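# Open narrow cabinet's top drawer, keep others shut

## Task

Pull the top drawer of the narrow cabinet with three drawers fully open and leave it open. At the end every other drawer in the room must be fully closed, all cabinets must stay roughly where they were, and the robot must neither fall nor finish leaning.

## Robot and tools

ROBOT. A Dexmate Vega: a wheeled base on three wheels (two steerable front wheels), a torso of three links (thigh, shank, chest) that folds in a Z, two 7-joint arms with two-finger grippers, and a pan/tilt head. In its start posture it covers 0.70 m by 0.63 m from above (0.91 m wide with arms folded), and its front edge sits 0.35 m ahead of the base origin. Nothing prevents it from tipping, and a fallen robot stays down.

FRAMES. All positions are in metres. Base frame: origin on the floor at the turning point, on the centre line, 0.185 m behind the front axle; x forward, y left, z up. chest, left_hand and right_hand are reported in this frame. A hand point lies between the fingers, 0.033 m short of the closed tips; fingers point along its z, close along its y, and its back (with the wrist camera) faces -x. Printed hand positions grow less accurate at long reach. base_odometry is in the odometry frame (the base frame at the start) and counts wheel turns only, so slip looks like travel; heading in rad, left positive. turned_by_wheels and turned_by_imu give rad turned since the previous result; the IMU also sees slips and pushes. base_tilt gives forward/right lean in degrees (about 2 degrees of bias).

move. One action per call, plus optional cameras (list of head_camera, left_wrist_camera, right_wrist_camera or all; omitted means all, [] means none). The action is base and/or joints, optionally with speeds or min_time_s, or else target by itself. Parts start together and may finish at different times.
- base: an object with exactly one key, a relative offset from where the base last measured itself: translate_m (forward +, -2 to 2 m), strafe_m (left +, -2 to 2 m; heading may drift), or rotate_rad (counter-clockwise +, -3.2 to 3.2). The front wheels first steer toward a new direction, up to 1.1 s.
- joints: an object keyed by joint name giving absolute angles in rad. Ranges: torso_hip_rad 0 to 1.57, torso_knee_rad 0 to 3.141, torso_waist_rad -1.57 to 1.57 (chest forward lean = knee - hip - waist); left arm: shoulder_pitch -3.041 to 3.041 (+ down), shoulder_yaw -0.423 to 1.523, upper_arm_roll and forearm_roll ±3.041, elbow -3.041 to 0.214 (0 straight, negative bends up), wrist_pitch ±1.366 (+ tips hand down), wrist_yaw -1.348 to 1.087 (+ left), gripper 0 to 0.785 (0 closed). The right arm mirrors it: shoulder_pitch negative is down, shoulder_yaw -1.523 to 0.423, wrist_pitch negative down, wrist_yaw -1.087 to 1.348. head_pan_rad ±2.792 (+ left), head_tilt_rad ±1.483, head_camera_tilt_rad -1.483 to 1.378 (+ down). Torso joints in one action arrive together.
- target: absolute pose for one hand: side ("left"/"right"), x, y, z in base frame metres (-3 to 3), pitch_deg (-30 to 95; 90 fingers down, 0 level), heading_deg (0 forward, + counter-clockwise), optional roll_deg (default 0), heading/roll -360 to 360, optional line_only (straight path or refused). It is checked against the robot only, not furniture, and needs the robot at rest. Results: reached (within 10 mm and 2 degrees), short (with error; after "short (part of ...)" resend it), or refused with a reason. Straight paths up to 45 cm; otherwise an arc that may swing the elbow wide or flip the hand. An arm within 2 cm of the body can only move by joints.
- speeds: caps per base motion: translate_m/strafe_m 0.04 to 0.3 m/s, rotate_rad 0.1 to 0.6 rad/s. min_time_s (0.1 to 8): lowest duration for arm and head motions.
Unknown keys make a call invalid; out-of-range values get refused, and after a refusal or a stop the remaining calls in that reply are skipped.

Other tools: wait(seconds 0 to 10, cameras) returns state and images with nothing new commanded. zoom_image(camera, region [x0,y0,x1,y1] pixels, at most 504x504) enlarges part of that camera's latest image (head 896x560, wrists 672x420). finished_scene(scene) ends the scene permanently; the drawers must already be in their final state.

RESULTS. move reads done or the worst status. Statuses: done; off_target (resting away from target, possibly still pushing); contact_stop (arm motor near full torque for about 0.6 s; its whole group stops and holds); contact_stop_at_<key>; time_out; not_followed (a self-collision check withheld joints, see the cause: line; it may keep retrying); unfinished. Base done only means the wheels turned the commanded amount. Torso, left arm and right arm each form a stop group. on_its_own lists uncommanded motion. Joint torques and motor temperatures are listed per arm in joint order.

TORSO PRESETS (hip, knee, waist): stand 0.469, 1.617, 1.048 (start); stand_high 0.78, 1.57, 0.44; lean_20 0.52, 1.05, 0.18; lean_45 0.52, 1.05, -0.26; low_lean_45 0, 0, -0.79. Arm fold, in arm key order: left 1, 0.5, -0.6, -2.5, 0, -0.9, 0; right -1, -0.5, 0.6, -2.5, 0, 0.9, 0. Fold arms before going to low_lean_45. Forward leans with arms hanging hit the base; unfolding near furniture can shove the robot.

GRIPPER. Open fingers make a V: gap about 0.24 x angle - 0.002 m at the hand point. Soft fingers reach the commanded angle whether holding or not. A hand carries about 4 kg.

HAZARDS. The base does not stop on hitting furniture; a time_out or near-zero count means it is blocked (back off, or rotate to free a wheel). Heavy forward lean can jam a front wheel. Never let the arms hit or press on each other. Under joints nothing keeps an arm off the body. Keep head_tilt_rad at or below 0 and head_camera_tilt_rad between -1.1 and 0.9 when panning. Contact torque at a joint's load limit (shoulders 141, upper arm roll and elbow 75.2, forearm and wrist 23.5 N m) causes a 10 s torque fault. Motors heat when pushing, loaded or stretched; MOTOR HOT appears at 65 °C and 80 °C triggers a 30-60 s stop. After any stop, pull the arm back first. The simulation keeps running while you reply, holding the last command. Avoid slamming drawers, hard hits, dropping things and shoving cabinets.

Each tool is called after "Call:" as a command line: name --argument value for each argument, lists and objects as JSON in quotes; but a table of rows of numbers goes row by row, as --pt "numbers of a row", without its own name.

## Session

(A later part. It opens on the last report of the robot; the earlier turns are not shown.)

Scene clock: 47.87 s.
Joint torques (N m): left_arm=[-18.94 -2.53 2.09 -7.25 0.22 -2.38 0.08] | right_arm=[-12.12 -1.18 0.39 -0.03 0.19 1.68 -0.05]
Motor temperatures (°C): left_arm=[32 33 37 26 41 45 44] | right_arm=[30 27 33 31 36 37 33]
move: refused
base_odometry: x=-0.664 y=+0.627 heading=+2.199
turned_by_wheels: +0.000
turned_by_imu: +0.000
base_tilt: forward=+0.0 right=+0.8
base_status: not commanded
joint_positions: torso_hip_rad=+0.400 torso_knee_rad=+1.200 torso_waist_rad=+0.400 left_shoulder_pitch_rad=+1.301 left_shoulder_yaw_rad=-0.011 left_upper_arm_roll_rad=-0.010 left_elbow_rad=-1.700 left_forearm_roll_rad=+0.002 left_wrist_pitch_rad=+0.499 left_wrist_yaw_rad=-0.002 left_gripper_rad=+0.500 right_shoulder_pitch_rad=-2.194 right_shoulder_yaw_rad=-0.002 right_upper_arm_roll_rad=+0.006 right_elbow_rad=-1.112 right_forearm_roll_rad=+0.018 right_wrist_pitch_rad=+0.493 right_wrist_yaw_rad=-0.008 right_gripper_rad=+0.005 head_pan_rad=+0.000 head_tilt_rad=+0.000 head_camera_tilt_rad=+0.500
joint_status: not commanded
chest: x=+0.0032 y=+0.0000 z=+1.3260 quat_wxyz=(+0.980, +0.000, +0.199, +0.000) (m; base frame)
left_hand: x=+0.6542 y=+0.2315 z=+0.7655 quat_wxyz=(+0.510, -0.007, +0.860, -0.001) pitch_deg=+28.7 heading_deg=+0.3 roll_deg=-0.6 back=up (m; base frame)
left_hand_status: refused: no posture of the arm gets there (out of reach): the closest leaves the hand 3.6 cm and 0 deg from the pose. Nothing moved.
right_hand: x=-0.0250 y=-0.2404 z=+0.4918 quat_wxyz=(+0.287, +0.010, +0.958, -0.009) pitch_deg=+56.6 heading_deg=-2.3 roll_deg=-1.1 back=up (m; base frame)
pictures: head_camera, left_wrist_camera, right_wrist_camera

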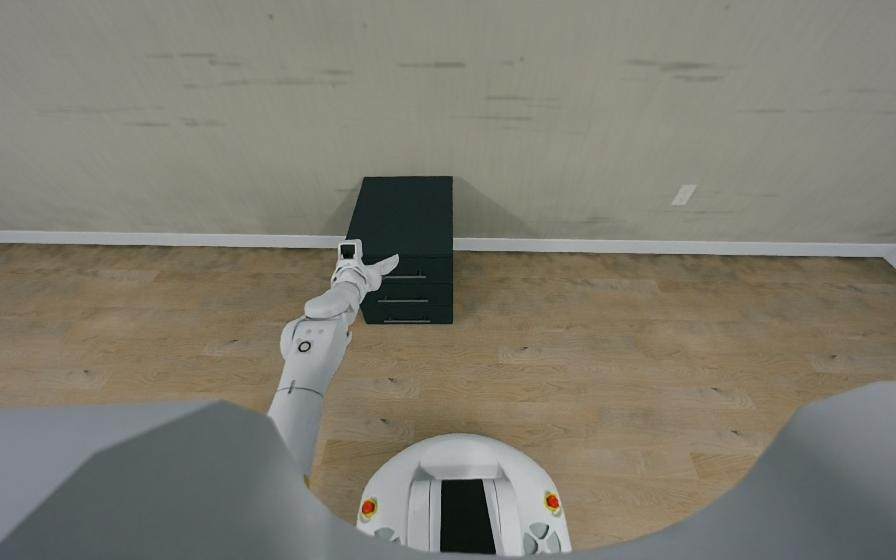

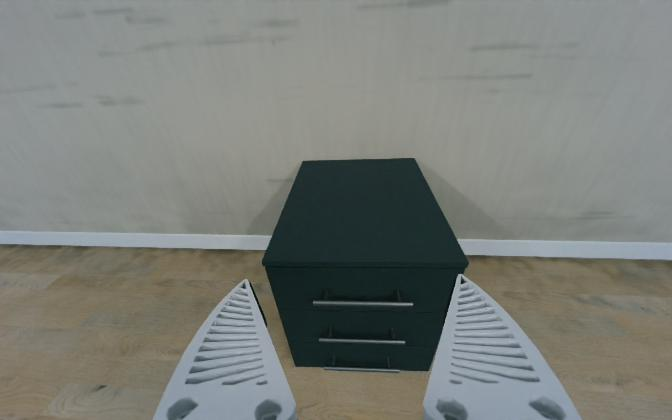

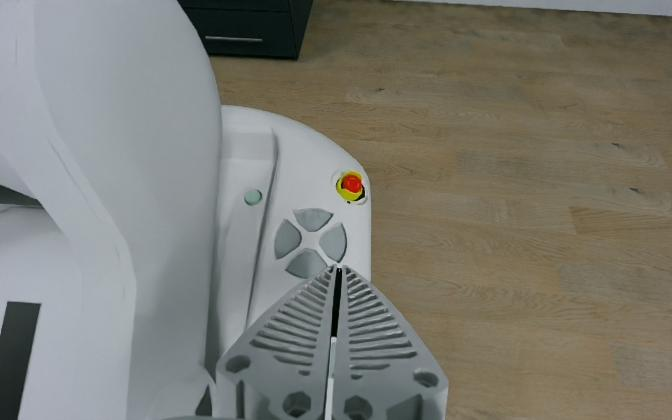

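Call:
move --joints '{"torso_waist_rad": -0.1, "left_shoulder_pitch_rad": 0.9}' --cameras '["head_camera"]'

Call:
move --target '{"side":"left","x":0.70,"y":0.21,"z":0.55,"pitch_deg":45,"heading_deg":0,"roll_deg":90}'

Scene clock: 51.33 s.
Joint torques (N m): left_arm=[-17.61 -2.53 1.91 -7.53 0.04 -1.93 -0.01] | right_arm=[-21.35 -0.8 -0.08 2.3 0.15 0.88 -0.04]
Motor temperatures (°C): left_arm=[32 33 36 26 41 44 43] | right_arm=[30 27 33 31 36 37 33]
move: done
base_odometry: x=-0.664 y=+0.627 heading=+2.200
turned_by_wheels: +0.000
turned_by_imu: +0.000
base_tilt: forward=+0.1 right=+0.8
base_status: not commanded
joint_positions: torso_hip_rad=+0.400 torso_knee_rad=+1.200 torso_waist_rad=-0.100 left_shoulder_pitch_rad=+0.902 left_shoulder_yaw_rad=-0.011 left_upper_arm_roll_rad=-0.010 left_elbow_rad=-1.700 left_forearm_roll_rad=+0.000 left_wrist_pitch_rad=+0.500 left_wrist_yaw_rad=-0.002 left_gripper_rad=+0.500 right_shoulder_pitch_rad=-2.194 right_shoulder_yaw_rad=-0.002 right_upper_arm_roll_rad=+0.006 right_elbow_rad=-1.112 right_forearm_roll_rad=+0.018 right_wrist_pitch_rad=+0.493 right_wrist_yaw_rad=-0.008 right_gripper_rad=+0.005 head_pan_rad=+0.000 head_tilt_rad=+0.000 head_camera_tilt_rad=+0.500
joint_status: all done
chest: x=+0.1963 y=+0.0000 z=+1.2159 quat_wxyz=(+0.900, +0.000, +0.435, +0.000) (m; base frame)
left_hand: x=+0.7874 y=+0.2311 z=+0.5924 quat_wxyz=(+0.466, -0.007, +0.885, -0.002) pitch_deg=+34.5 heading_deg=+0.3 roll_deg=-0.7 back=up (m; base frame)
right_hand: x=-0.2284 y=-0.2404 z=+0.4973 quat_wxyz=(+0.041, +0.007, +0.999, -0.011) pitch_deg=+85.1 heading_deg=-15.0 roll_deg=-14.2 (m; base frame)
pictures: head_camera

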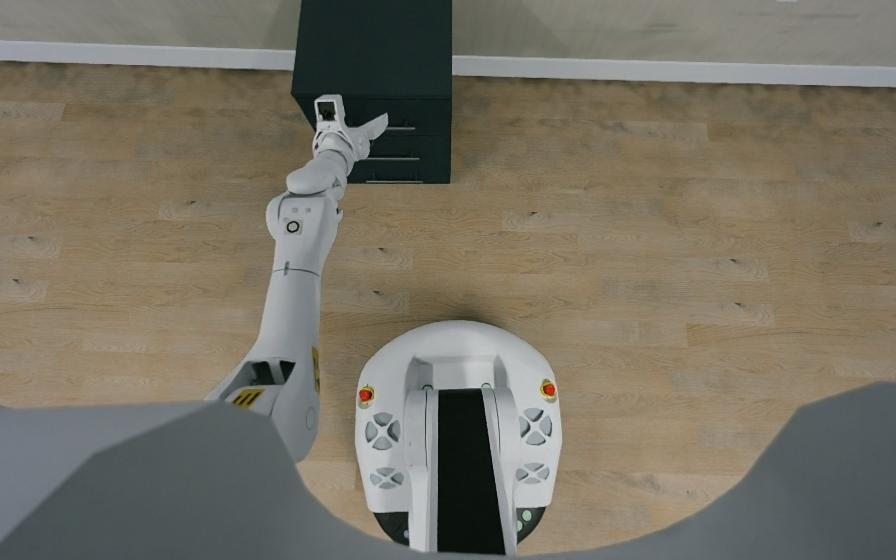

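Scene clock: 56.83 s.
Joint torques (N m): left_arm=[-5.36 -6.34 6.52 -6.98 -0.76 -0.55 -0.63] | right_arm=[-20.55 -1.39 0.48 2.05 0.12 0.66 0.11]
Motor temperatures (°C): left_arm=[32 33 36 26 41 42 43] | right_arm=[30 27 33 31 36 37 33]
move: done
base_odometry: x=-0.664 y=+0.627 heading=+2.200
turned_by_wheels: +0.000
turned_by_imu: +0.000
base_tilt: forward=+0.0 right=+0.8
base_status: not commanded
joint_positions: torso_hip_rad=+0.400 torso_knee_rad=+1.200 torso_waist_rad=-0.100 left_shoulder_pitch_rad=+1.013 left_shoulder_yaw_rad=-0.423 left_upper_arm_roll_rad=-0.292 left_elbow_rad=-1.785 left_forearm_roll_rad=-1.190 left_wrist_pitch_rad=+0.352 left_wrist_yaw_rad=+0.525 left_gripper_rad=+0.500 right_shoulder_pitch_rad=-2.194 right_shoulder_yaw_rad=-0.002 right_upper_arm_roll_rad=+0.006 right_elbow_rad=-1.112 right_forearm_roll_rad=+0.018 right_wrist_pitch_rad=+0.493 right_wrist_yaw_rad=-0.008 right_gripper_rad=+0.005 head_pan_rad=+0.000 head_tilt_rad=+0.000 head_camera_tilt_rad=+0.500
joint_status: not commanded
chest: x=+0.1963 y=+0.0000 z=+1.2159 quat_wxyz=(+0.900, +0.000, +0.435, +0.000) (m; base frame)
left_hand: x=+0.7003 y=+0.2104 z=+0.5501 quat_wxyz=(+0.272, -0.652, +0.654, -0.270) pitch_deg=+45.0 heading_deg=+0.1 roll_deg=-89.7 (m; base frame)
left_hand_status: reached (straight line, planned for 4.2 s): 1 mm and 0.2 deg off.
right_hand: x=-0.2284 y=-0.2404 z=+0.4973 quat_wxyz=(+0.041, +0.007, +0.999, -0.011) pitch_deg=+85.1 heading_deg=-15.0 roll_deg=-14.2 (m; base frame)
pictures: head_camera, left_wrist_camera, right_wrist_camera

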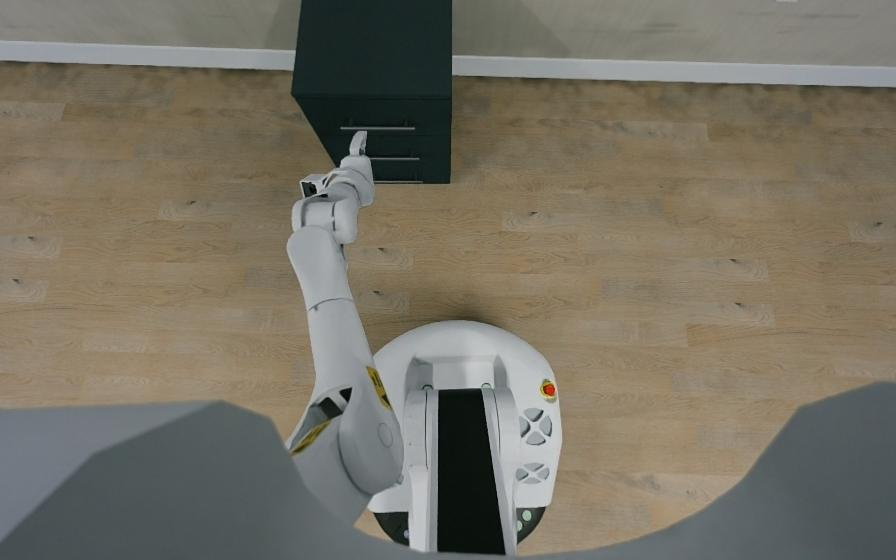

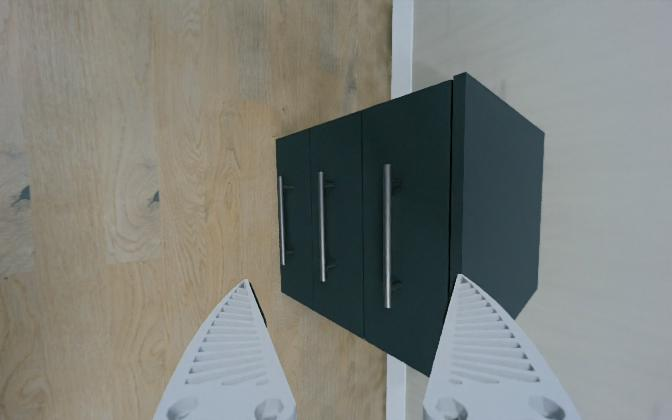

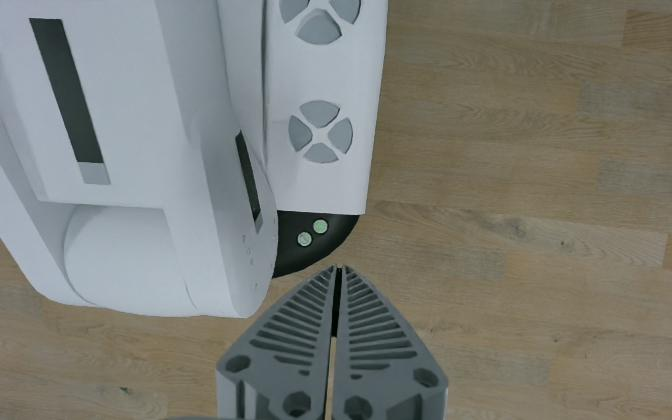

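Call:
move --target '{"side":"left","x":0.68,"y":0.21,"z":0.45,"pitch_deg":20,"heading_deg":0,"roll_deg":-90}' --cameras '["head_camera"]'

Call:
move --base '{"translate_m": 0.15}'

Scene clock: 57.73 s.
Joint torques (N m): left_arm=[-3.79 -4.6 6.64 -5.54 -0.91 0.11 -0.62] | right_arm=[-21.94 -1.05 0.15 3.19 0.2 0.22 -0.12]
Motor temperatures (°C): left_arm=[32 33 36 26 41 42 43] | right_arm=[30 27 33 31 36 37 33]
move: refused
base_odometry: x=-0.664 y=+0.627 heading=+2.200
turned_by_wheels: +0.000
turned_by_imu: +0.000
base_tilt: forward=+0.1 right=+0.8
base_status: not commanded
joint_positions: torso_hip_rad=+0.400 torso_knee_rad=+1.200 torso_waist_rad=-0.100 left_shoulder_pitch_rad=+1.013 left_shoulder_yaw_rad=-0.423 left_upper_arm_roll_rad=-0.292 left_elbow_rad=-1.785 left_forearm_roll_rad=-1.193 left_wrist_pitch_rad=+0.351 left_wrist_yaw_rad=+0.527 left_gripper_rad=+0.500 right_shoulder_pitch_rad=-2.194 right_shoulder_yaw_rad=-0.002 right_upper_arm_roll_rad=+0.006 right_elbow_rad=-1.112 right_forearm_roll_rad=+0.018 right_wrist_pitch_rad=+0.493 right_wrist_yaw_rad=-0.008 right_gripper_rad=+0.005 head_pan_rad=+0.000 head_tilt_rad=+0.000 head_camera_tilt_rad=+0.500
joint_status: not commanded
chest: x=+0.1963 y=+0.0000 z=+1.2159 quat_wxyz=(+0.900, +0.000, +0.435, +0.000) (m; base frame)
left_hand: x=+0.7000 y=+0.2103 z=+0.5500 quat_wxyz=(+0.271, -0.653, +0.653, -0.270) pitch_deg=+45.0 heading_deg=+0.0 roll_deg=-89.9 (m; base frame)
left_hand_status: refused: no posture of the arm gets there (out of reach): the closest leaves the hand 0.5 cm and 0 deg from the pose. Nothing moved.
right_hand: x=-0.2284 y=-0.2404 z=+0.4973 quat_wxyz=(+0.041, +0.007, +0.999, -0.011) pitch_deg=+85.1 heading_deg=-15.0 roll_deg=-14.2 (m; base frame)
pictures: head_camera

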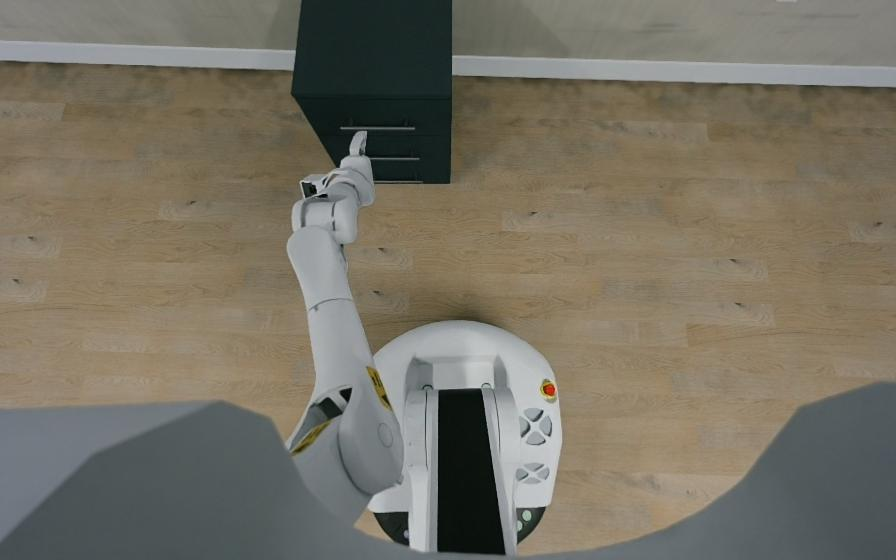

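not run: a stop came earlier in this reply.

Call:
move --target '{"side":"left","x":0.66,"y":0.21,"z":0.45,"pitch_deg":25,"heading_deg":0,"roll_deg":-90}' --cameras '["head_camera"]'

Call:
move --base '{"translate_m": 0.2}'

Scene clock: 63.13 s.
Joint torques (N m): left_arm=[-12.89 0.85 -1.73 -3.37 0.01 -0.25 -1.45] | right_arm=[-21.04 -2.15 0.47 2.99 0.08 0.64 -0.03]
Motor temperatures (°C): left_arm=[31 32 35 26 41 41 42] | right_arm=[30 27 33 31 36 37 33]
move: done
base_odometry: x=-0.664 y=+0.627 heading=+2.200
turned_by_wheels: +0.000
turned_by_imu: +0.000
base_tilt: forward=+0.0 right=+0.8
base_status: not commanded
joint_positions: torso_hip_rad=+0.400 torso_knee_rad=+1.200 torso_waist_rad=-0.100 left_shoulder_pitch_rad=+0.871 left_shoulder_yaw_rad=-0.219 left_upper_arm_roll_rad=-0.377 left_elbow_rad=-0.860 left_forearm_roll_rad=-1.157 left_wrist_pitch_rad=+0.131 left_wrist_yaw_rad=-0.543 left_gripper_rad=+0.500 right_shoulder_pitch_rad=-2.194 right_shoulder_yaw_rad=-0.002 right_upper_arm_roll_rad=+0.006 right_elbow_rad=-1.112 right_forearm_roll_rad=+0.018 right_wrist_pitch_rad=+0.493 right_wrist_yaw_rad=-0.008 right_gripper_rad=+0.005 head_pan_rad=+0.000 head_tilt_rad=+0.000 head_camera_tilt_rad=+0.500
joint_status: not commanded
chest: x=+0.1963 y=+0.0000 z=+1.2159 quat_wxyz=(+0.900, +0.000, +0.435, +0.000) (m; base frame)
left_hand: x=+0.6600 y=+0.2097 z=+0.4500 quat_wxyz=(+0.379, -0.597, +0.597, -0.380) pitch_deg=+25.1 heading_deg=+0.0 roll_deg=+90.0 (m; base frame)
left_hand_status: reached (straight line, planned for 3.9 s): 0 mm and 0.1 deg off.
right_hand: x=-0.2284 y=-0.2404 z=+0.4973 quat_wxyz=(+0.041, +0.007, +0.999, -0.011) pitch_deg=+85.1 heading_deg=-15.0 roll_deg=-14.2 (m; base frame)
pictures: head_camera

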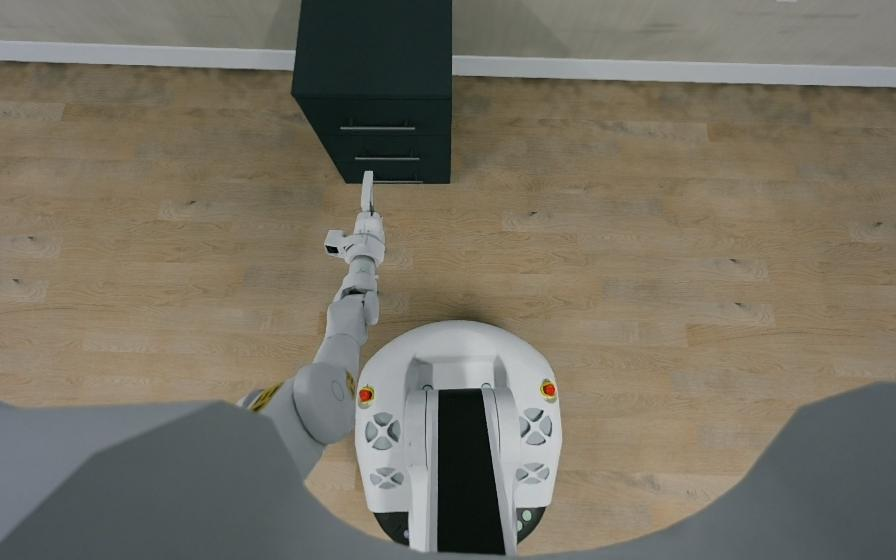

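Scene clock: 65.33 s.
Joint torques (N m): left_arm=[-11.99 1.25 -2.04 -3.21 -0.08 -0.29 -1.58] | right_arm=[-20.76 -1.48 0.55 2.37 0.14 0.52 0.04]
Motor temperatures (°C): left_arm=[31 32 35 26 41 41 42] | right_arm=[30 27 33 31 36 37 33]
move: done
base_odometry: x=-0.782 y=+0.789 heading=+2.199
turned_by_wheels: -0.001
turned_by_imu: -0.001
base_tilt: forward=+0.1 right=+0.7
base_status: done
joint_positions: torso_hip_rad=+0.400 torso_knee_rad=+1.200 torso_waist_rad=-0.100 left_shoulder_pitch_rad=+0.870 left_shoulder_yaw_rad=-0.218 left_upper_arm_roll_rad=-0.377 left_elbow_rad=-0.856 left_forearm_roll_rad=-1.157 left_wrist_pitch_rad=+0.130 left_wrist_yaw_rad=-0.546 left_gripper_rad=+0.500 right_shoulder_pitch_rad=-2.194 right_shoulder_yaw_rad=-0.002 right_upper_arm_roll_rad=+0.006 right_elbow_rad=-1.112 right_forearm_roll_rad=+0.018 right_wrist_pitch_rad=+0.493 right_wrist_yaw_rad=-0.008 right_gripper_rad=+0.005 head_pan_rad=+0.000 head_tilt_rad=+0.000 head_camera_tilt_rad=+0.500
joint_status: not commanded
chest: x=+0.1963 y=+0.0000 z=+1.2159 quat_wxyz=(+0.900, +0.000, +0.435, +0.000) (m; base frame)
left_hand: x=+0.6598 y=+0.2098 z=+0.4498 quat_wxyz=(+0.380, -0.596, +0.596, -0.380) pitch_deg=+25.0 heading_deg=+0.0 roll_deg=+90.0 (m; base frame)
right_hand: x=-0.2284 y=-0.2404 z=+0.4973 quat_wxyz=(+0.041, +0.007, +0.999, -0.011) pitch_deg=+85.1 heading_deg=-15.0 roll_deg=-14.2 (m; base frame)
pictures: head_camera, left_wrist_camera, right_wrist_camera

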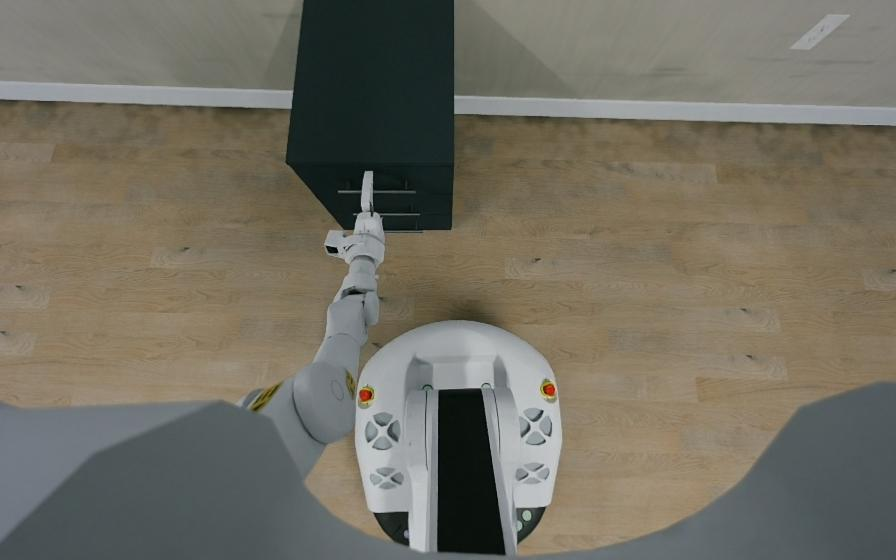

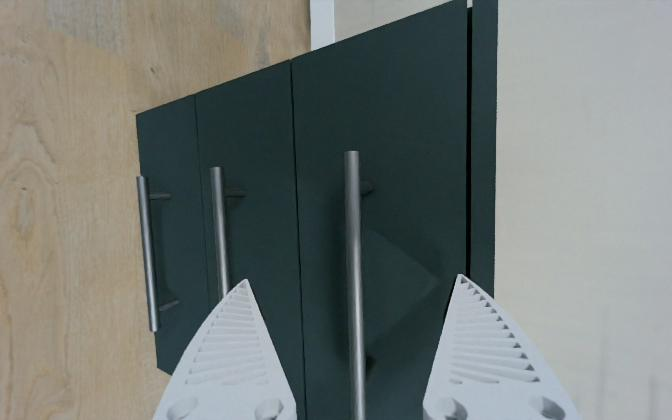

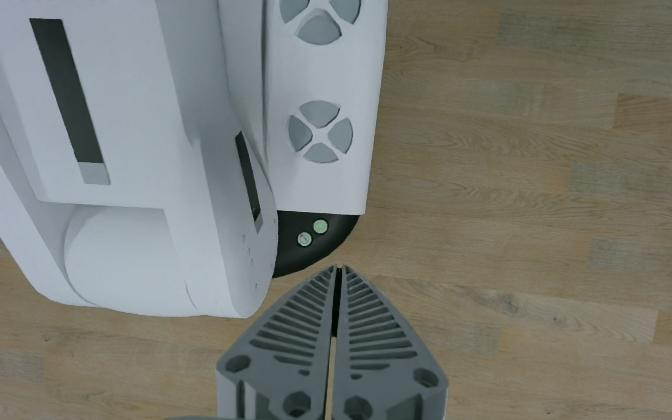

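Call:
move --base '{"translate_m": 0.1}' --speeds '{"translate_m": 0.15}' --cameras '["head_camera", "left_wrist_camera"]'

Scene clock: 67.27 s.
Joint torques (N m): left_arm=[-42.63 -1.95 6.56 -3.93 2.33 1.31 6.51] | right_arm=[-20.1 -1.24 0.37 3.74 0.01 0.06 -0.1]
Motor temperatures (°C): left_arm=[32 32 35 26 41 40 42] | right_arm=[30 27 33 31 36 37 33]
move: done
base_odometry: x=-0.841 y=+0.869 heading=+2.199
turned_by_wheels: +0.000
turned_by_imu: +0.001
base_tilt: forward=+0.0 right=+0.8
base_status: done
joint_positions: torso_hip_rad=+0.401 torso_knee_rad=+1.200 torso_waist_rad=-0.100 left_shoulder_pitch_rad=+0.871 left_shoulder_yaw_rad=-0.218 left_upper_arm_roll_rad=-0.378 left_elbow_rad=-0.856 left_forearm_roll_rad=-1.157 left_wrist_pitch_rad=+0.130 left_wrist_yaw_rad=-0.549 left_gripper_rad=+0.500 right_shoulder_pitch_rad=-2.194 right_shoulder_yaw_rad=-0.002 right_upper_arm_roll_rad=+0.006 right_elbow_rad=-1.112 right_forearm_roll_rad=+0.018 right_wrist_pitch_rad=+0.493 right_wrist_yaw_rad=-0.008 right_gripper_rad=+0.005 head_pan_rad=+0.000 head_tilt_rad=+0.000 head_camera_tilt_rad=+0.500
joint_status: not commanded
chest: x=+0.1954 y=+0.0000 z=+1.2163 quat_wxyz=(+0.901, +0.000, +0.434, +0.000) (m; base frame)
left_hand: x=+0.6594 y=+0.2105 z=+0.4511 quat_wxyz=(+0.381, -0.596, +0.596, -0.380) pitch_deg=+24.9 heading_deg=+0.1 roll_deg=-90.0 (m; base frame)
right_hand: x=-0.2284 y=-0.2404 z=+0.4971 quat_wxyz=(+0.042, +0.007, +0.999, -0.011) pitch_deg=+85.0 heading_deg=-14.8 roll_deg=-14.0 (m; base frame)
pictures: head_camera, left_wrist_camera

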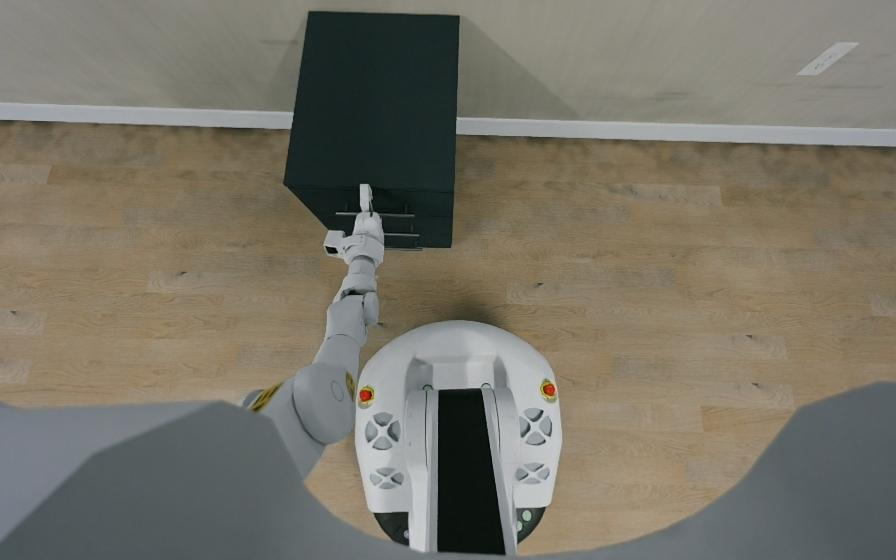

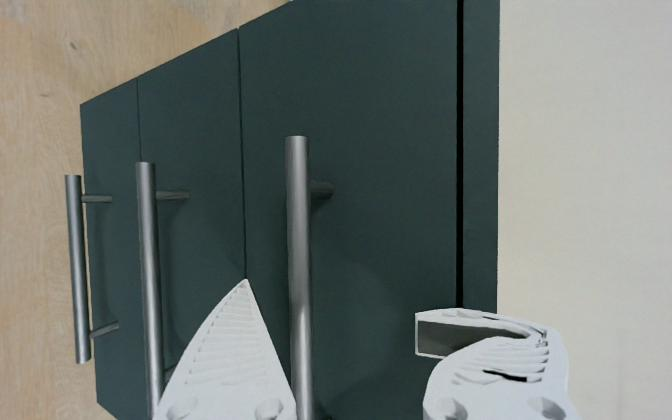

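Call:
move --base '{"translate_m": -0.025}' --joints '{"left_gripper_rad": 0.0}' --cameras '["head_camera", "left_wrist_camera"]'

Call:
move --base '{"translate_m": -0.3}' --speeds '{"translate_m": 0.15}' --cameras '["head_camera", "left_wrist_camera"]'

Scene clock: 68.90 s.
Joint torques (N m): left_arm=[-25.79 -1.28 6.33 -10.94 -0.75 0.97 -6.4] | right_arm=[-21.07 -1.42 0.2 2.71 -0.01 0.4 0.1]
Motor temperatures (°C): left_arm=[32 32 35 26 41 40 43] | right_arm=[30 27 33 31 36 37 33]
move: done
base_odometry: x=-0.826 y=+0.849 heading=+2.199
turned_by_wheels: +0.000
turned_by_imu: -0.001
base_tilt: forward=+0.1 right=+0.7
base_status: done
joint_positions: torso_hip_rad=+0.400 torso_knee_rad=+1.200 torso_waist_rad=-0.100 left_shoulder_pitch_rad=+0.870 left_shoulder_yaw_rad=-0.218 left_upper_arm_roll_rad=-0.378 left_elbow_rad=-0.855 left_forearm_roll_rad=-1.156 left_wrist_pitch_rad=+0.130 left_wrist_yaw_rad=-0.544 left_gripper_rad=+0.000 right_shoulder_pitch_rad=-2.194 right_shoulder_yaw_rad=-0.002 right_upper_arm_roll_rad=+0.006 right_elbow_rad=-1.112 right_forearm_roll_rad=+0.018 right_wrist_pitch_rad=+0.493 right_wrist_yaw_rad=-0.008 right_gripper_rad=+0.005 head_pan_rad=+0.000 head_tilt_rad=+0.000 head_camera_tilt_rad=+0.500
joint_status: all done
chest: x=+0.1966 y=+0.0000 z=+1.2157 quat_wxyz=(+0.900, +0.000, +0.435, +0.000) (m; base frame)
left_hand: x=+0.6586 y=+0.2102 z=+0.4481 quat_wxyz=(+0.379, -0.597, +0.597, -0.379) pitch_deg=+25.3 heading_deg=+0.0 roll_deg=-90.0 (m; base frame)
right_hand: x=-0.2284 y=-0.2404 z=+0.4974 quat_wxyz=(+0.041, +0.007, +0.999, -0.011) pitch_deg=+85.1 heading_deg=-15.1 roll_deg=-14.3 (m; base frame)
pictures: head_camera, left_wrist_camera

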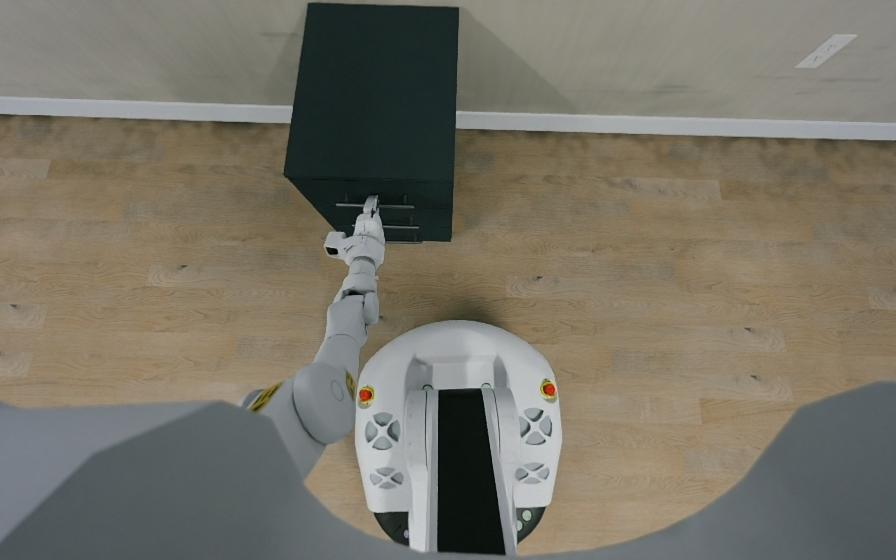

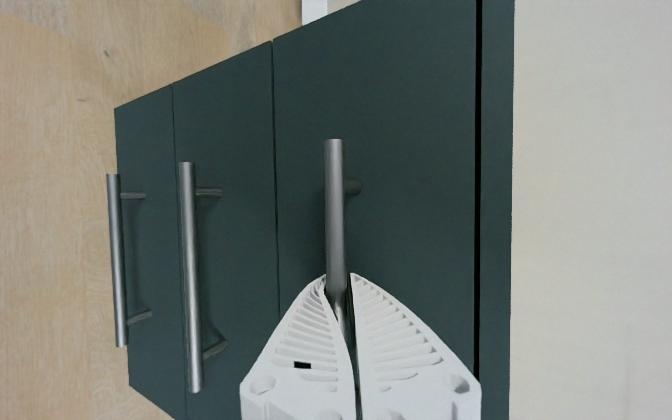

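Scene clock: 72.20 s.
Joint torques (N m): left_arm=[-8.76 -2.87 3.59 -3.66 -0.32 -0.35 -1.55] | right_arm=[-20.16 -1.32 0.42 2.39 0.04 0.52 -0.04]
Motor temperatures (°C): left_arm=[32 32 34 26 41 40 42] | right_arm=[30 27 33 31 36 37 33]
move: done
base_odometry: x=-0.650 y=+0.606 heading=+2.198
turned_by_wheels: -0.001
turned_by_imu: -0.001
base_tilt: forward=+0.0 right=+0.7
base_status: done
joint_positions: torso_hip_rad=+0.400 torso_knee_rad=+1.200 torso_waist_rad=-0.100 left_shoulder_pitch_rad=+0.869 left_shoulder_yaw_rad=-0.218 left_upper_arm_roll_rad=-0.378 left_elbow_rad=-0.856 left_forearm_roll_rad=-1.157 left_wrist_pitch_rad=+0.130 left_wrist_yaw_rad=-0.546 left_gripper_rad=+0.000 right_shoulder_pitch_rad=-2.194 right_shoulder_yaw_rad=-0.002 right_upper_arm_roll_rad=+0.006 right_elbow_rad=-1.112 right_forearm_roll_rad=+0.018 right_wrist_pitch_rad=+0.493 right_wrist_yaw_rad=-0.008 right_gripper_rad=+0.005 head_pan_rad=+0.000 head_tilt_rad=+0.000 head_camera_tilt_rad=+0.500
joint_status: not commanded
chest: x=+0.1962 y=+0.0000 z=+1.2159 quat_wxyz=(+0.900, +0.000, +0.435, +0.000) (m; base frame)
left_hand: x=+0.6598 y=+0.2101 z=+0.4498 quat_wxyz=(+0.380, -0.596, +0.596, -0.380) pitch_deg=+25.0 heading_deg=+0.0 roll_deg=-90.0 (m; base frame)
right_hand: x=-0.2284 y=-0.2404 z=+0.4973 quat_wxyz=(+0.041, +0.007, +0.999, -0.011) pitch_deg=+85.1 heading_deg=-15.0 roll_deg=-14.2 (m; base frame)
pictures: head_camera, left_wrist_camera

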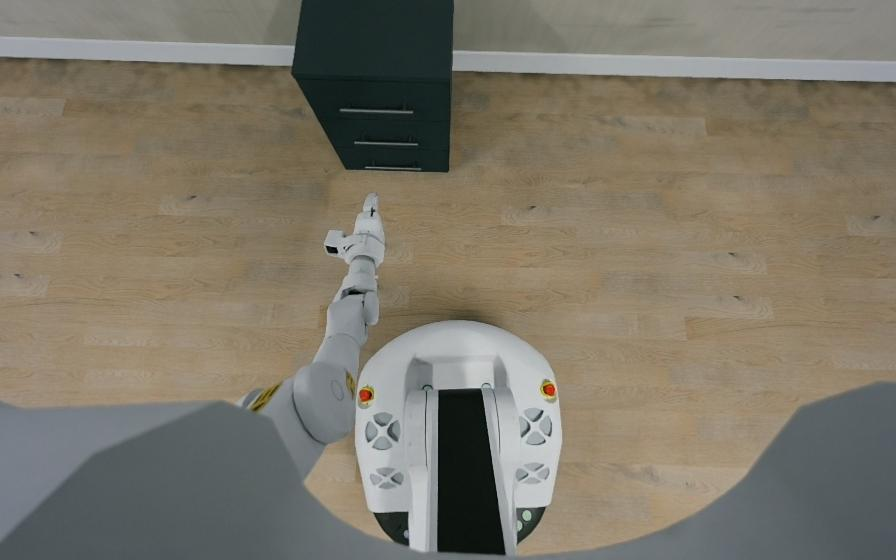

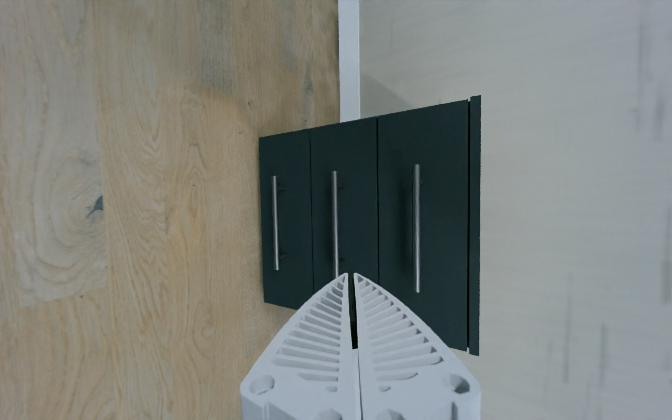

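Call:
move --target '{"side":"left","x":0.66,"y":0.21,"z":0.56,"pitch_deg":60,"heading_deg":0,"roll_deg":-90}' --cameras '[]'

Call:
move --base '{"translate_m": 0.26}' --joints '{"left_gripper_rad": 0.2}' --cameras '["head_camera", "left_wrist_camera"]'

Scene clock: 79.37 s.
Joint torques (N m): left_arm=[-16.88 -6.73 6.4 -7.46 -0.76 0.02 -0.47] | right_arm=[-20.82 -1.27 0.62 2.54 0.24 0.16 -0.25]
Motor temperatures (°C): left_arm=[32 32 34 26 40 39 42] | right_arm=[30 27 33 31 36 36 33]
move: done
base_odometry: x=-0.650 y=+0.606 heading=+2.198
turned_by_wheels: +0.000
turned_by_imu: +0.000
base_tilt: forward=+0.0 right=+0.8
base_status: not commanded
joint_positions: torso_hip_rad=+0.400 torso_knee_rad=+1.200 torso_waist_rad=-0.100 left_shoulder_pitch_rad=+0.970 left_shoulder_yaw_rad=-0.423 left_upper_arm_roll_rad=-0.240 left_elbow_rad=-1.933 left_forearm_roll_rad=-1.237 left_wrist_pitch_rad=+0.355 left_wrist_yaw_rad=+0.996 left_gripper_rad=+0.000 right_shoulder_pitch_rad=-2.194 right_shoulder_yaw_rad=-0.002 right_upper_arm_roll_rad=+0.006 right_elbow_rad=-1.112 right_forearm_roll_rad=+0.018 right_wrist_pitch_rad=+0.493 right_wrist_yaw_rad=-0.008 right_gripper_rad=+0.005 head_pan_rad=+0.000 head_tilt_rad=+0.000 head_camera_tilt_rad=+0.500
joint_status: not commanded
chest: x=+0.1962 y=+0.0000 z=+1.2159 quat_wxyz=(+0.900, +0.000, +0.435, +0.000) (m; base frame)
left_hand: x=+0.6598 y=+0.2103 z=+0.5594 quat_wxyz=(+0.184, -0.683, +0.683, -0.183) pitch_deg=+59.9 heading_deg=+0.0 roll_deg=-90.0 (m; base frame)
left_hand_status: reached (straight line, planned for 5.4 s): 1 mm and 0.1 deg off.
right_hand: x=-0.2284 y=-0.2404 z=+0.4973 quat_wxyz=(+0.041, +0.007, +0.999, -0.011) pitch_deg=+85.1 heading_deg=-15.0 roll_deg=-14.2 (m; base frame)
pictures: none
No camera images: "cameras" was empty.

Scene clock: 81.80 s.
Joint torques (N m): left_arm=[-15.14 -2.86 6.27 -8.01 -0.75 0.63 -0.48] | right_arm=[-21.72 -0.58 0.65 2.82 0.09 0.1 -0.16]
Motor temperatures (°C): left_arm=[32 32 34 26 40 38 42] | right_arm=[30 27 33 31 36 36 33]
move: done
base_odometry: x=-0.802 y=+0.817 heading=+2.197
turned_by_wheels: -0.001
turned_by_imu: -0.001
base_tilt: forward=+0.1 right=+0.8
base_status: done
joint_positions: torso_hip_rad=+0.400 torso_knee_rad=+1.200 torso_waist_rad=-0.100 left_shoulder_pitch_rad=+0.969 left_shoulder_yaw_rad=-0.423 left_upper_arm_roll_rad=-0.240 left_elbow_rad=-1.934 left_forearm_roll_rad=-1.237 left_wrist_pitch_rad=+0.355 left_wrist_yaw_rad=+1.000 left_gripper_rad=+0.200 right_shoulder_pitch_rad=-2.194 right_shoulder_yaw_rad=-0.002 right_upper_arm_roll_rad=+0.006 right_elbow_rad=-1.112 right_forearm_roll_rad=+0.018 right_wrist_pitch_rad=+0.493 right_wrist_yaw_rad=-0.008 right_gripper_rad=+0.005 head_pan_rad=+0.000 head_tilt_rad=+0.000 head_camera_tilt_rad=+0.500
joint_status: all done
chest: x=+0.1963 y=+0.0000 z=+1.2159 quat_wxyz=(+0.900, +0.000, +0.435, +0.000) (m; base frame)
left_hand: x=+0.6598 y=+0.2103 z=+0.5597 quat_wxyz=(+0.183, -0.683, +0.683, -0.183) pitch_deg=+60.0 heading_deg=+0.0 roll_deg=-90.0 (m; base frame)
right_hand: x=-0.2284 y=-0.2404 z=+0.4973 quat_wxyz=(+0.041, +0.007, +0.999, -0.011) pitch_deg=+85.1 heading_deg=-15.0 roll_deg=-14.2 (m; base frame)
pictures: head_camera, left_wrist_camera

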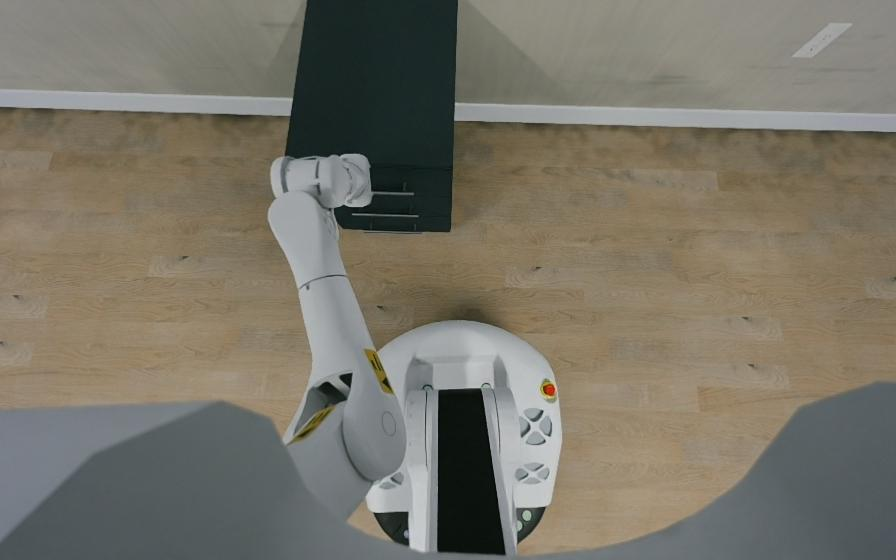

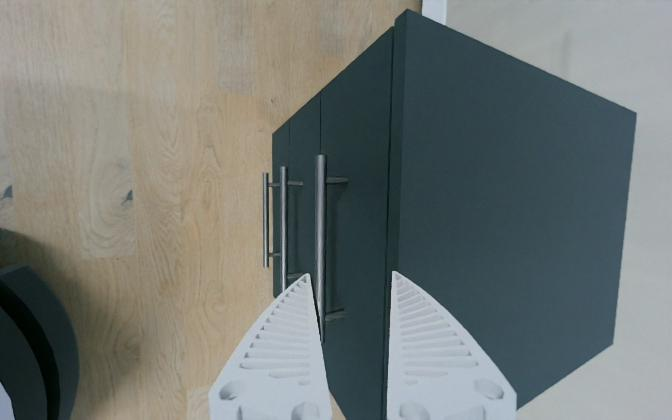

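Call:
move --target '{"side":"left","x":0.695,"y":0.21,"z":0.475,"pitch_deg":60,"heading_deg":0,"roll_deg":-90}' --cameras '["head_camera", "left_wrist_camera"]'

Scene clock: 85.57 s.
Joint torques (N m): left_arm=[-28.28 -0.63 2.51 -7.73 -1.27 -0.12 -3.25] | right_arm=[-21.81 -1.06 0.32 2.96 0.11 0.26 0.07]
Motor temperatures (°C): left_arm=[32 32 34 26 40 38 42] | right_arm=[30 27 33 31 36 36 33]
move: done
base_odometry: x=-0.802 y=+0.817 heading=+2.197
turned_by_wheels: +0.000
turned_by_imu: +0.000
base_tilt: forward=+0.0 right=+0.7
base_status: not commanded
joint_positions: torso_hip_rad=+0.400 torso_knee_rad=+1.200 torso_waist_rad=-0.100 left_shoulder_pitch_rad=+0.799 left_shoulder_yaw_rad=-0.346 left_upper_arm_roll_rad=-0.307 left_elbow_rad=-1.518 left_forearm_roll_rad=-1.195 left_wrist_pitch_rad=+0.269 left_wrist_yaw_rad=+0.763 left_gripper_rad=+0.200 right_shoulder_pitch_rad=-2.194 right_shoulder_yaw_rad=-0.002 right_upper_arm_roll_rad=+0.006 right_elbow_rad=-1.112 right_forearm_roll_rad=+0.018 right_wrist_pitch_rad=+0.493 right_wrist_yaw_rad=-0.008 right_gripper_rad=+0.005 head_pan_rad=+0.000 head_tilt_rad=+0.000 head_camera_tilt_rad=+0.500
joint_status: not commanded
chest: x=+0.1962 y=+0.0000 z=+1.2159 quat_wxyz=(+0.900, +0.000, +0.435, +0.000) (m; base frame)
left_hand: x=+0.6939 y=+0.2099 z=+0.4752 quat_wxyz=(+0.182, -0.683, +0.683, -0.182) pitch_deg=+60.1 heading_deg=+0.0 roll_deg=-90.0 (m; base frame)
left_hand_status: reached (straight line, planned for 1.6 s): 1 mm and 0.1 deg off.
right_hand: x=-0.2284 y=-0.2404 z=+0.4973 quat_wxyz=(+0.041, +0.007, +0.999, -0.011) pitch_deg=+85.1 heading_deg=-15.0 roll_deg=-14.2 (m; base frame)
pictures: head_camera, left_wrist_camera

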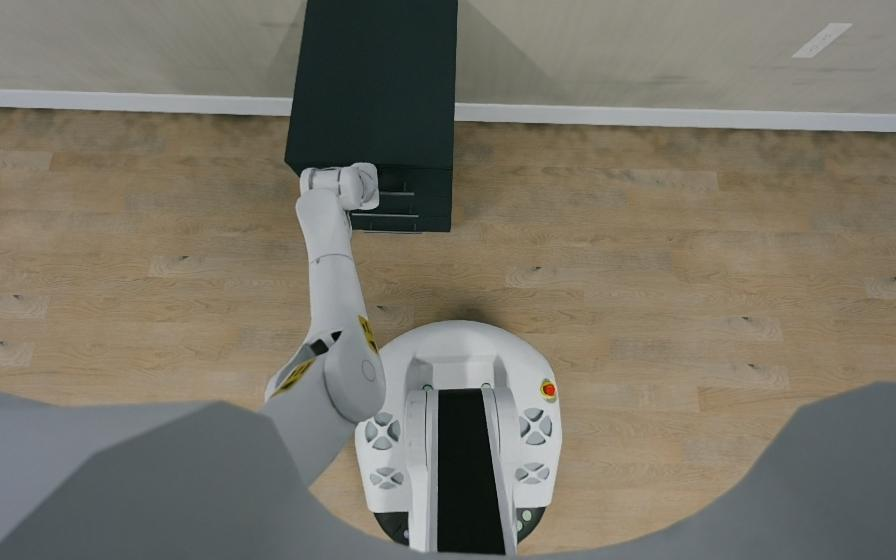

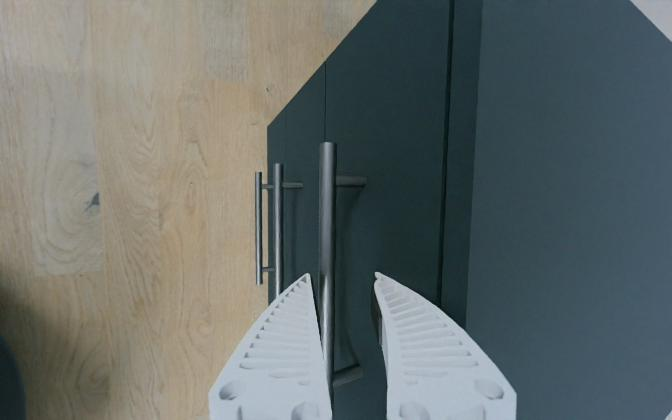

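Call:
move --target '{"side":"left","x":0.70,"y":0.21,"z":0.425,"pitch_deg":60,"heading_deg":0,"roll_deg":-90}' --cameras '["left_wrist_camera"]'

Call:
move --joints '{"left_gripper_rad": 0.0}' --cameras '["left_wrist_camera"]'

Call:
move --base '{"translate_m": -0.25}' --speeds '{"translate_m": 0.15}' --cameras '["head_camera", "left_wrist_camera"]'

Scene clock: 88.30 s.
Joint torques (N m): left_arm=[-30.44 -1.92 2.76 -7.1 -1 0.53 -3.76] | right_arm=[-21.45 -0.91 0.24 3.66 0.01 0.15 0.06]
Motor temperatures (°C): left_arm=[32 32 33 26 40 38 42] | right_arm=[30 27 33 31 36 36 33]
move: done
base_odometry: x=-0.802 y=+0.817 heading=+2.197
turned_by_wheels: +0.000
turned_by_imu: +0.000
base_tilt: forward=+0.1 right=+0.7
base_status: not commanded
joint_positions: torso_hip_rad=+0.400 torso_knee_rad=+1.200 torso_waist_rad=-0.100 left_shoulder_pitch_rad=+0.708 left_shoulder_yaw_rad=-0.294 left_upper_arm_roll_rad=-0.339 left_elbow_rad=-1.252 left_forearm_roll_rad=-1.177 left_wrist_pitch_rad=+0.213 left_wrist_yaw_rad=+0.599 left_gripper_rad=+0.200 right_shoulder_pitch_rad=-2.194 right_shoulder_yaw_rad=-0.002 right_upper_arm_roll_rad=+0.006 right_elbow_rad=-1.112 right_forearm_roll_rad=+0.018 right_wrist_pitch_rad=+0.493 right_wrist_yaw_rad=-0.008 right_gripper_rad=+0.005 head_pan_rad=+0.000 head_tilt_rad=+0.000 head_camera_tilt_rad=+0.500
joint_status: not commanded
chest: x=+0.1961 y=+0.0000 z=+1.2160 quat_wxyz=(+0.900, +0.000, +0.435, +0.000) (m; base frame)
left_hand: x=+0.6990 y=+0.2099 z=+0.4251 quat_wxyz=(+0.182, -0.683, +0.683, -0.182) pitch_deg=+60.1 heading_deg=+0.0 roll_deg=-90.0 (m; base frame)
left_hand_status: reached (straight line, planned for 1.2 s): 1 mm and 0.1 deg off.
right_hand: x=-0.2284 y=-0.2404 z=+0.4973 quat_wxyz=(+0.042, +0.007, +0.999, -0.011) pitch_deg=+85.1 heading_deg=-15.0 roll_deg=-14.2 (m; base frame)
pictures: left_wrist_camera

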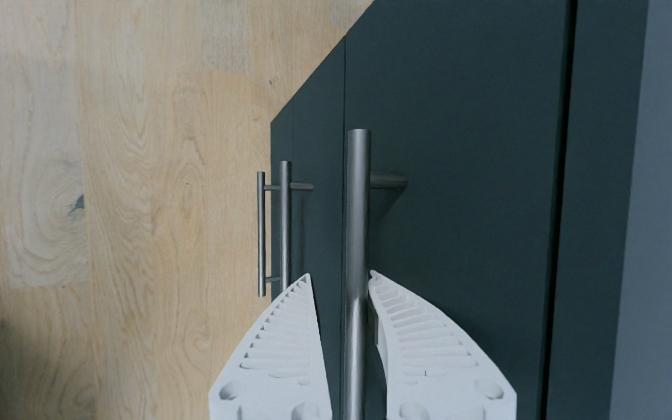

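Scene clock: 89.00 s.
Joint torques (N m): left_arm=[-17.95 -0.14 0.19 -3.82 -0.62 0.34 -0.9] | right_arm=[-20.86 -0.4 0.45 2.97 0.21 -0.03 0.01]
Motor temperatures (°C): left_arm=[32 32 33 26 40 38 42] | right_arm=[30 27 33 31 36 36 33]
move: done
base_odometry: x=-0.802 y=+0.817 heading=+2.197
turned_by_wheels: +0.000
turned_by_imu: +0.000
base_tilt: forward=+0.1 right=+0.8
base_status: not commanded
joint_positions: torso_hip_rad=+0.400 torso_knee_rad=+1.200 torso_waist_rad=-0.100 left_shoulder_pitch_rad=+0.707 left_shoulder_yaw_rad=-0.294 left_upper_arm_roll_rad=-0.339 left_elbow_rad=-1.248 left_forearm_roll_rad=-1.176 left_wrist_pitch_rad=+0.212 left_wrist_yaw_rad=+0.596 left_gripper_rad=+0.000 right_shoulder_pitch_rad=-2.194 right_shoulder_yaw_rad=-0.002 right_upper_arm_roll_rad=+0.006 right_elbow_rad=-1.112 right_forearm_roll_rad=+0.018 right_wrist_pitch_rad=+0.493 right_wrist_yaw_rad=-0.008 right_gripper_rad=+0.005 head_pan_rad=+0.000 head_tilt_rad=+0.000 head_camera_tilt_rad=+0.500
joint_status: all done
chest: x=+0.1963 y=+0.0000 z=+1.2159 quat_wxyz=(+0.900, +0.000, +0.435, +0.000) (m; base frame)
left_hand: x=+0.6998 y=+0.2100 z=+0.4250 quat_wxyz=(+0.183, -0.683, +0.683, -0.183) pitch_deg=+60.0 heading_deg=+0.0 roll_deg=-90.0 (m; base frame)
right_hand: x=-0.2284 y=-0.2404 z=+0.4973 quat_wxyz=(+0.041, +0.007, +0.999, -0.011) pitch_deg=+85.1 heading_deg=-15.0 roll_deg=-14.2 (m; base frame)
pictures: left_wrist_camera

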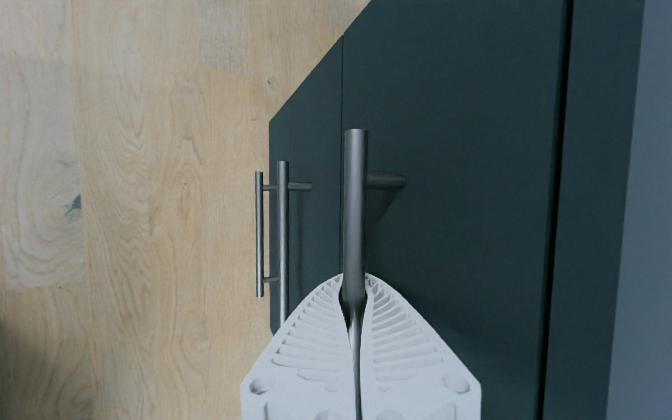

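Scene clock: 91.67 s.
Joint torques (N m): left_arm=[-11.68 -9.42 5.43 -2.58 -2.13 3.39 -0.06] | right_arm=[-22 -1.67 0.1 3.39 0.15 0.47 0.01]
Motor temperatures (°C): left_arm=[32 32 33 26 40 38 42] | right_arm=[30 27 33 31 36 36 33]
move: done
base_odometry: x=-0.656 y=+0.614 heading=+2.197
turned_by_wheels: +0.000
turned_by_imu: +0.000
base_tilt: forward=+0.1 right=+0.7
base_status: done
joint_positions: torso_hip_rad=+0.400 torso_knee_rad=+1.200 torso_waist_rad=-0.100 left_shoulder_pitch_rad=+0.706 left_shoulder_yaw_rad=-0.293 left_upper_arm_roll_rad=-0.340 left_elbow_rad=-1.248 left_forearm_roll_rad=-1.176 left_wrist_pitch_rad=+0.211 left_wrist_yaw_rad=+0.595 left_gripper_rad=+0.000 right_shoulder_pitch_rad=-2.194 right_shoulder_yaw_rad=-0.002 right_upper_arm_roll_rad=+0.006 right_elbow_rad=-1.112 right_forearm_roll_rad=+0.018 right_wrist_pitch_rad=+0.493 right_wrist_yaw_rad=-0.008 right_gripper_rad=+0.005 head_pan_rad=+0.000 head_tilt_rad=+0.000 head_camera_tilt_rad=+0.500
joint_status: not commanded
chest: x=+0.1961 y=+0.0000 z=+1.2160 quat_wxyz=(+0.900, +0.000, +0.435, +0.000) (m; base frame)
left_hand: x=+0.7001 y=+0.2108 z=+0.4252 quat_wxyz=(+0.184, -0.683, +0.683, -0.183) pitch_deg=+60.0 heading_deg=+0.2 roll_deg=-89.9 (m; base frame)
right_hand: x=-0.2283 y=-0.2404 z=+0.4973 quat_wxyz=(+0.042, +0.007, +0.999, -0.011) pitch_deg=+85.1 heading_deg=-15.0 roll_deg=-14.1 (m; base frame)
pictures: head_camera, left_wrist_camera

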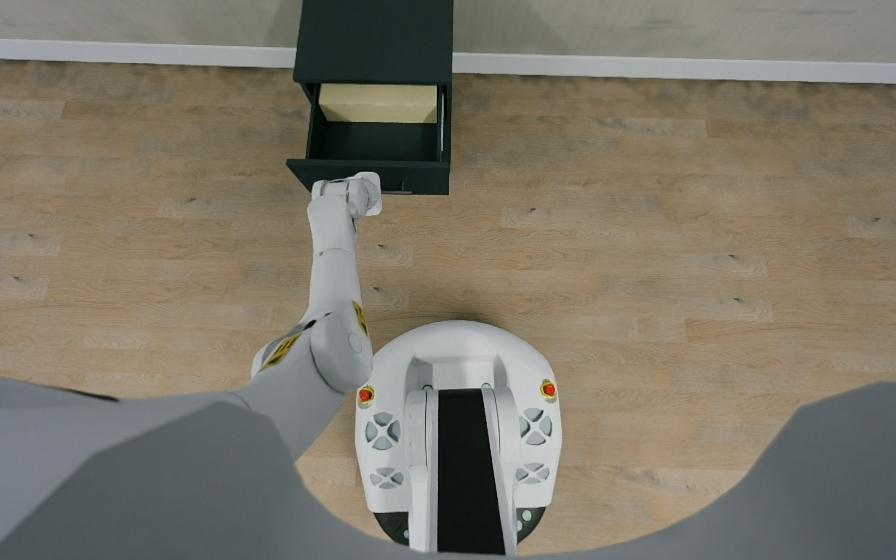

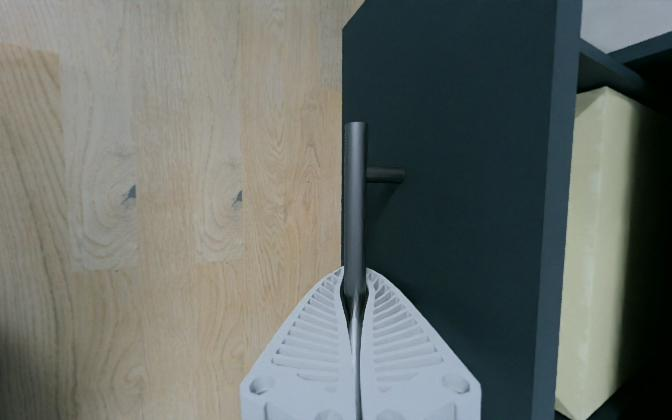

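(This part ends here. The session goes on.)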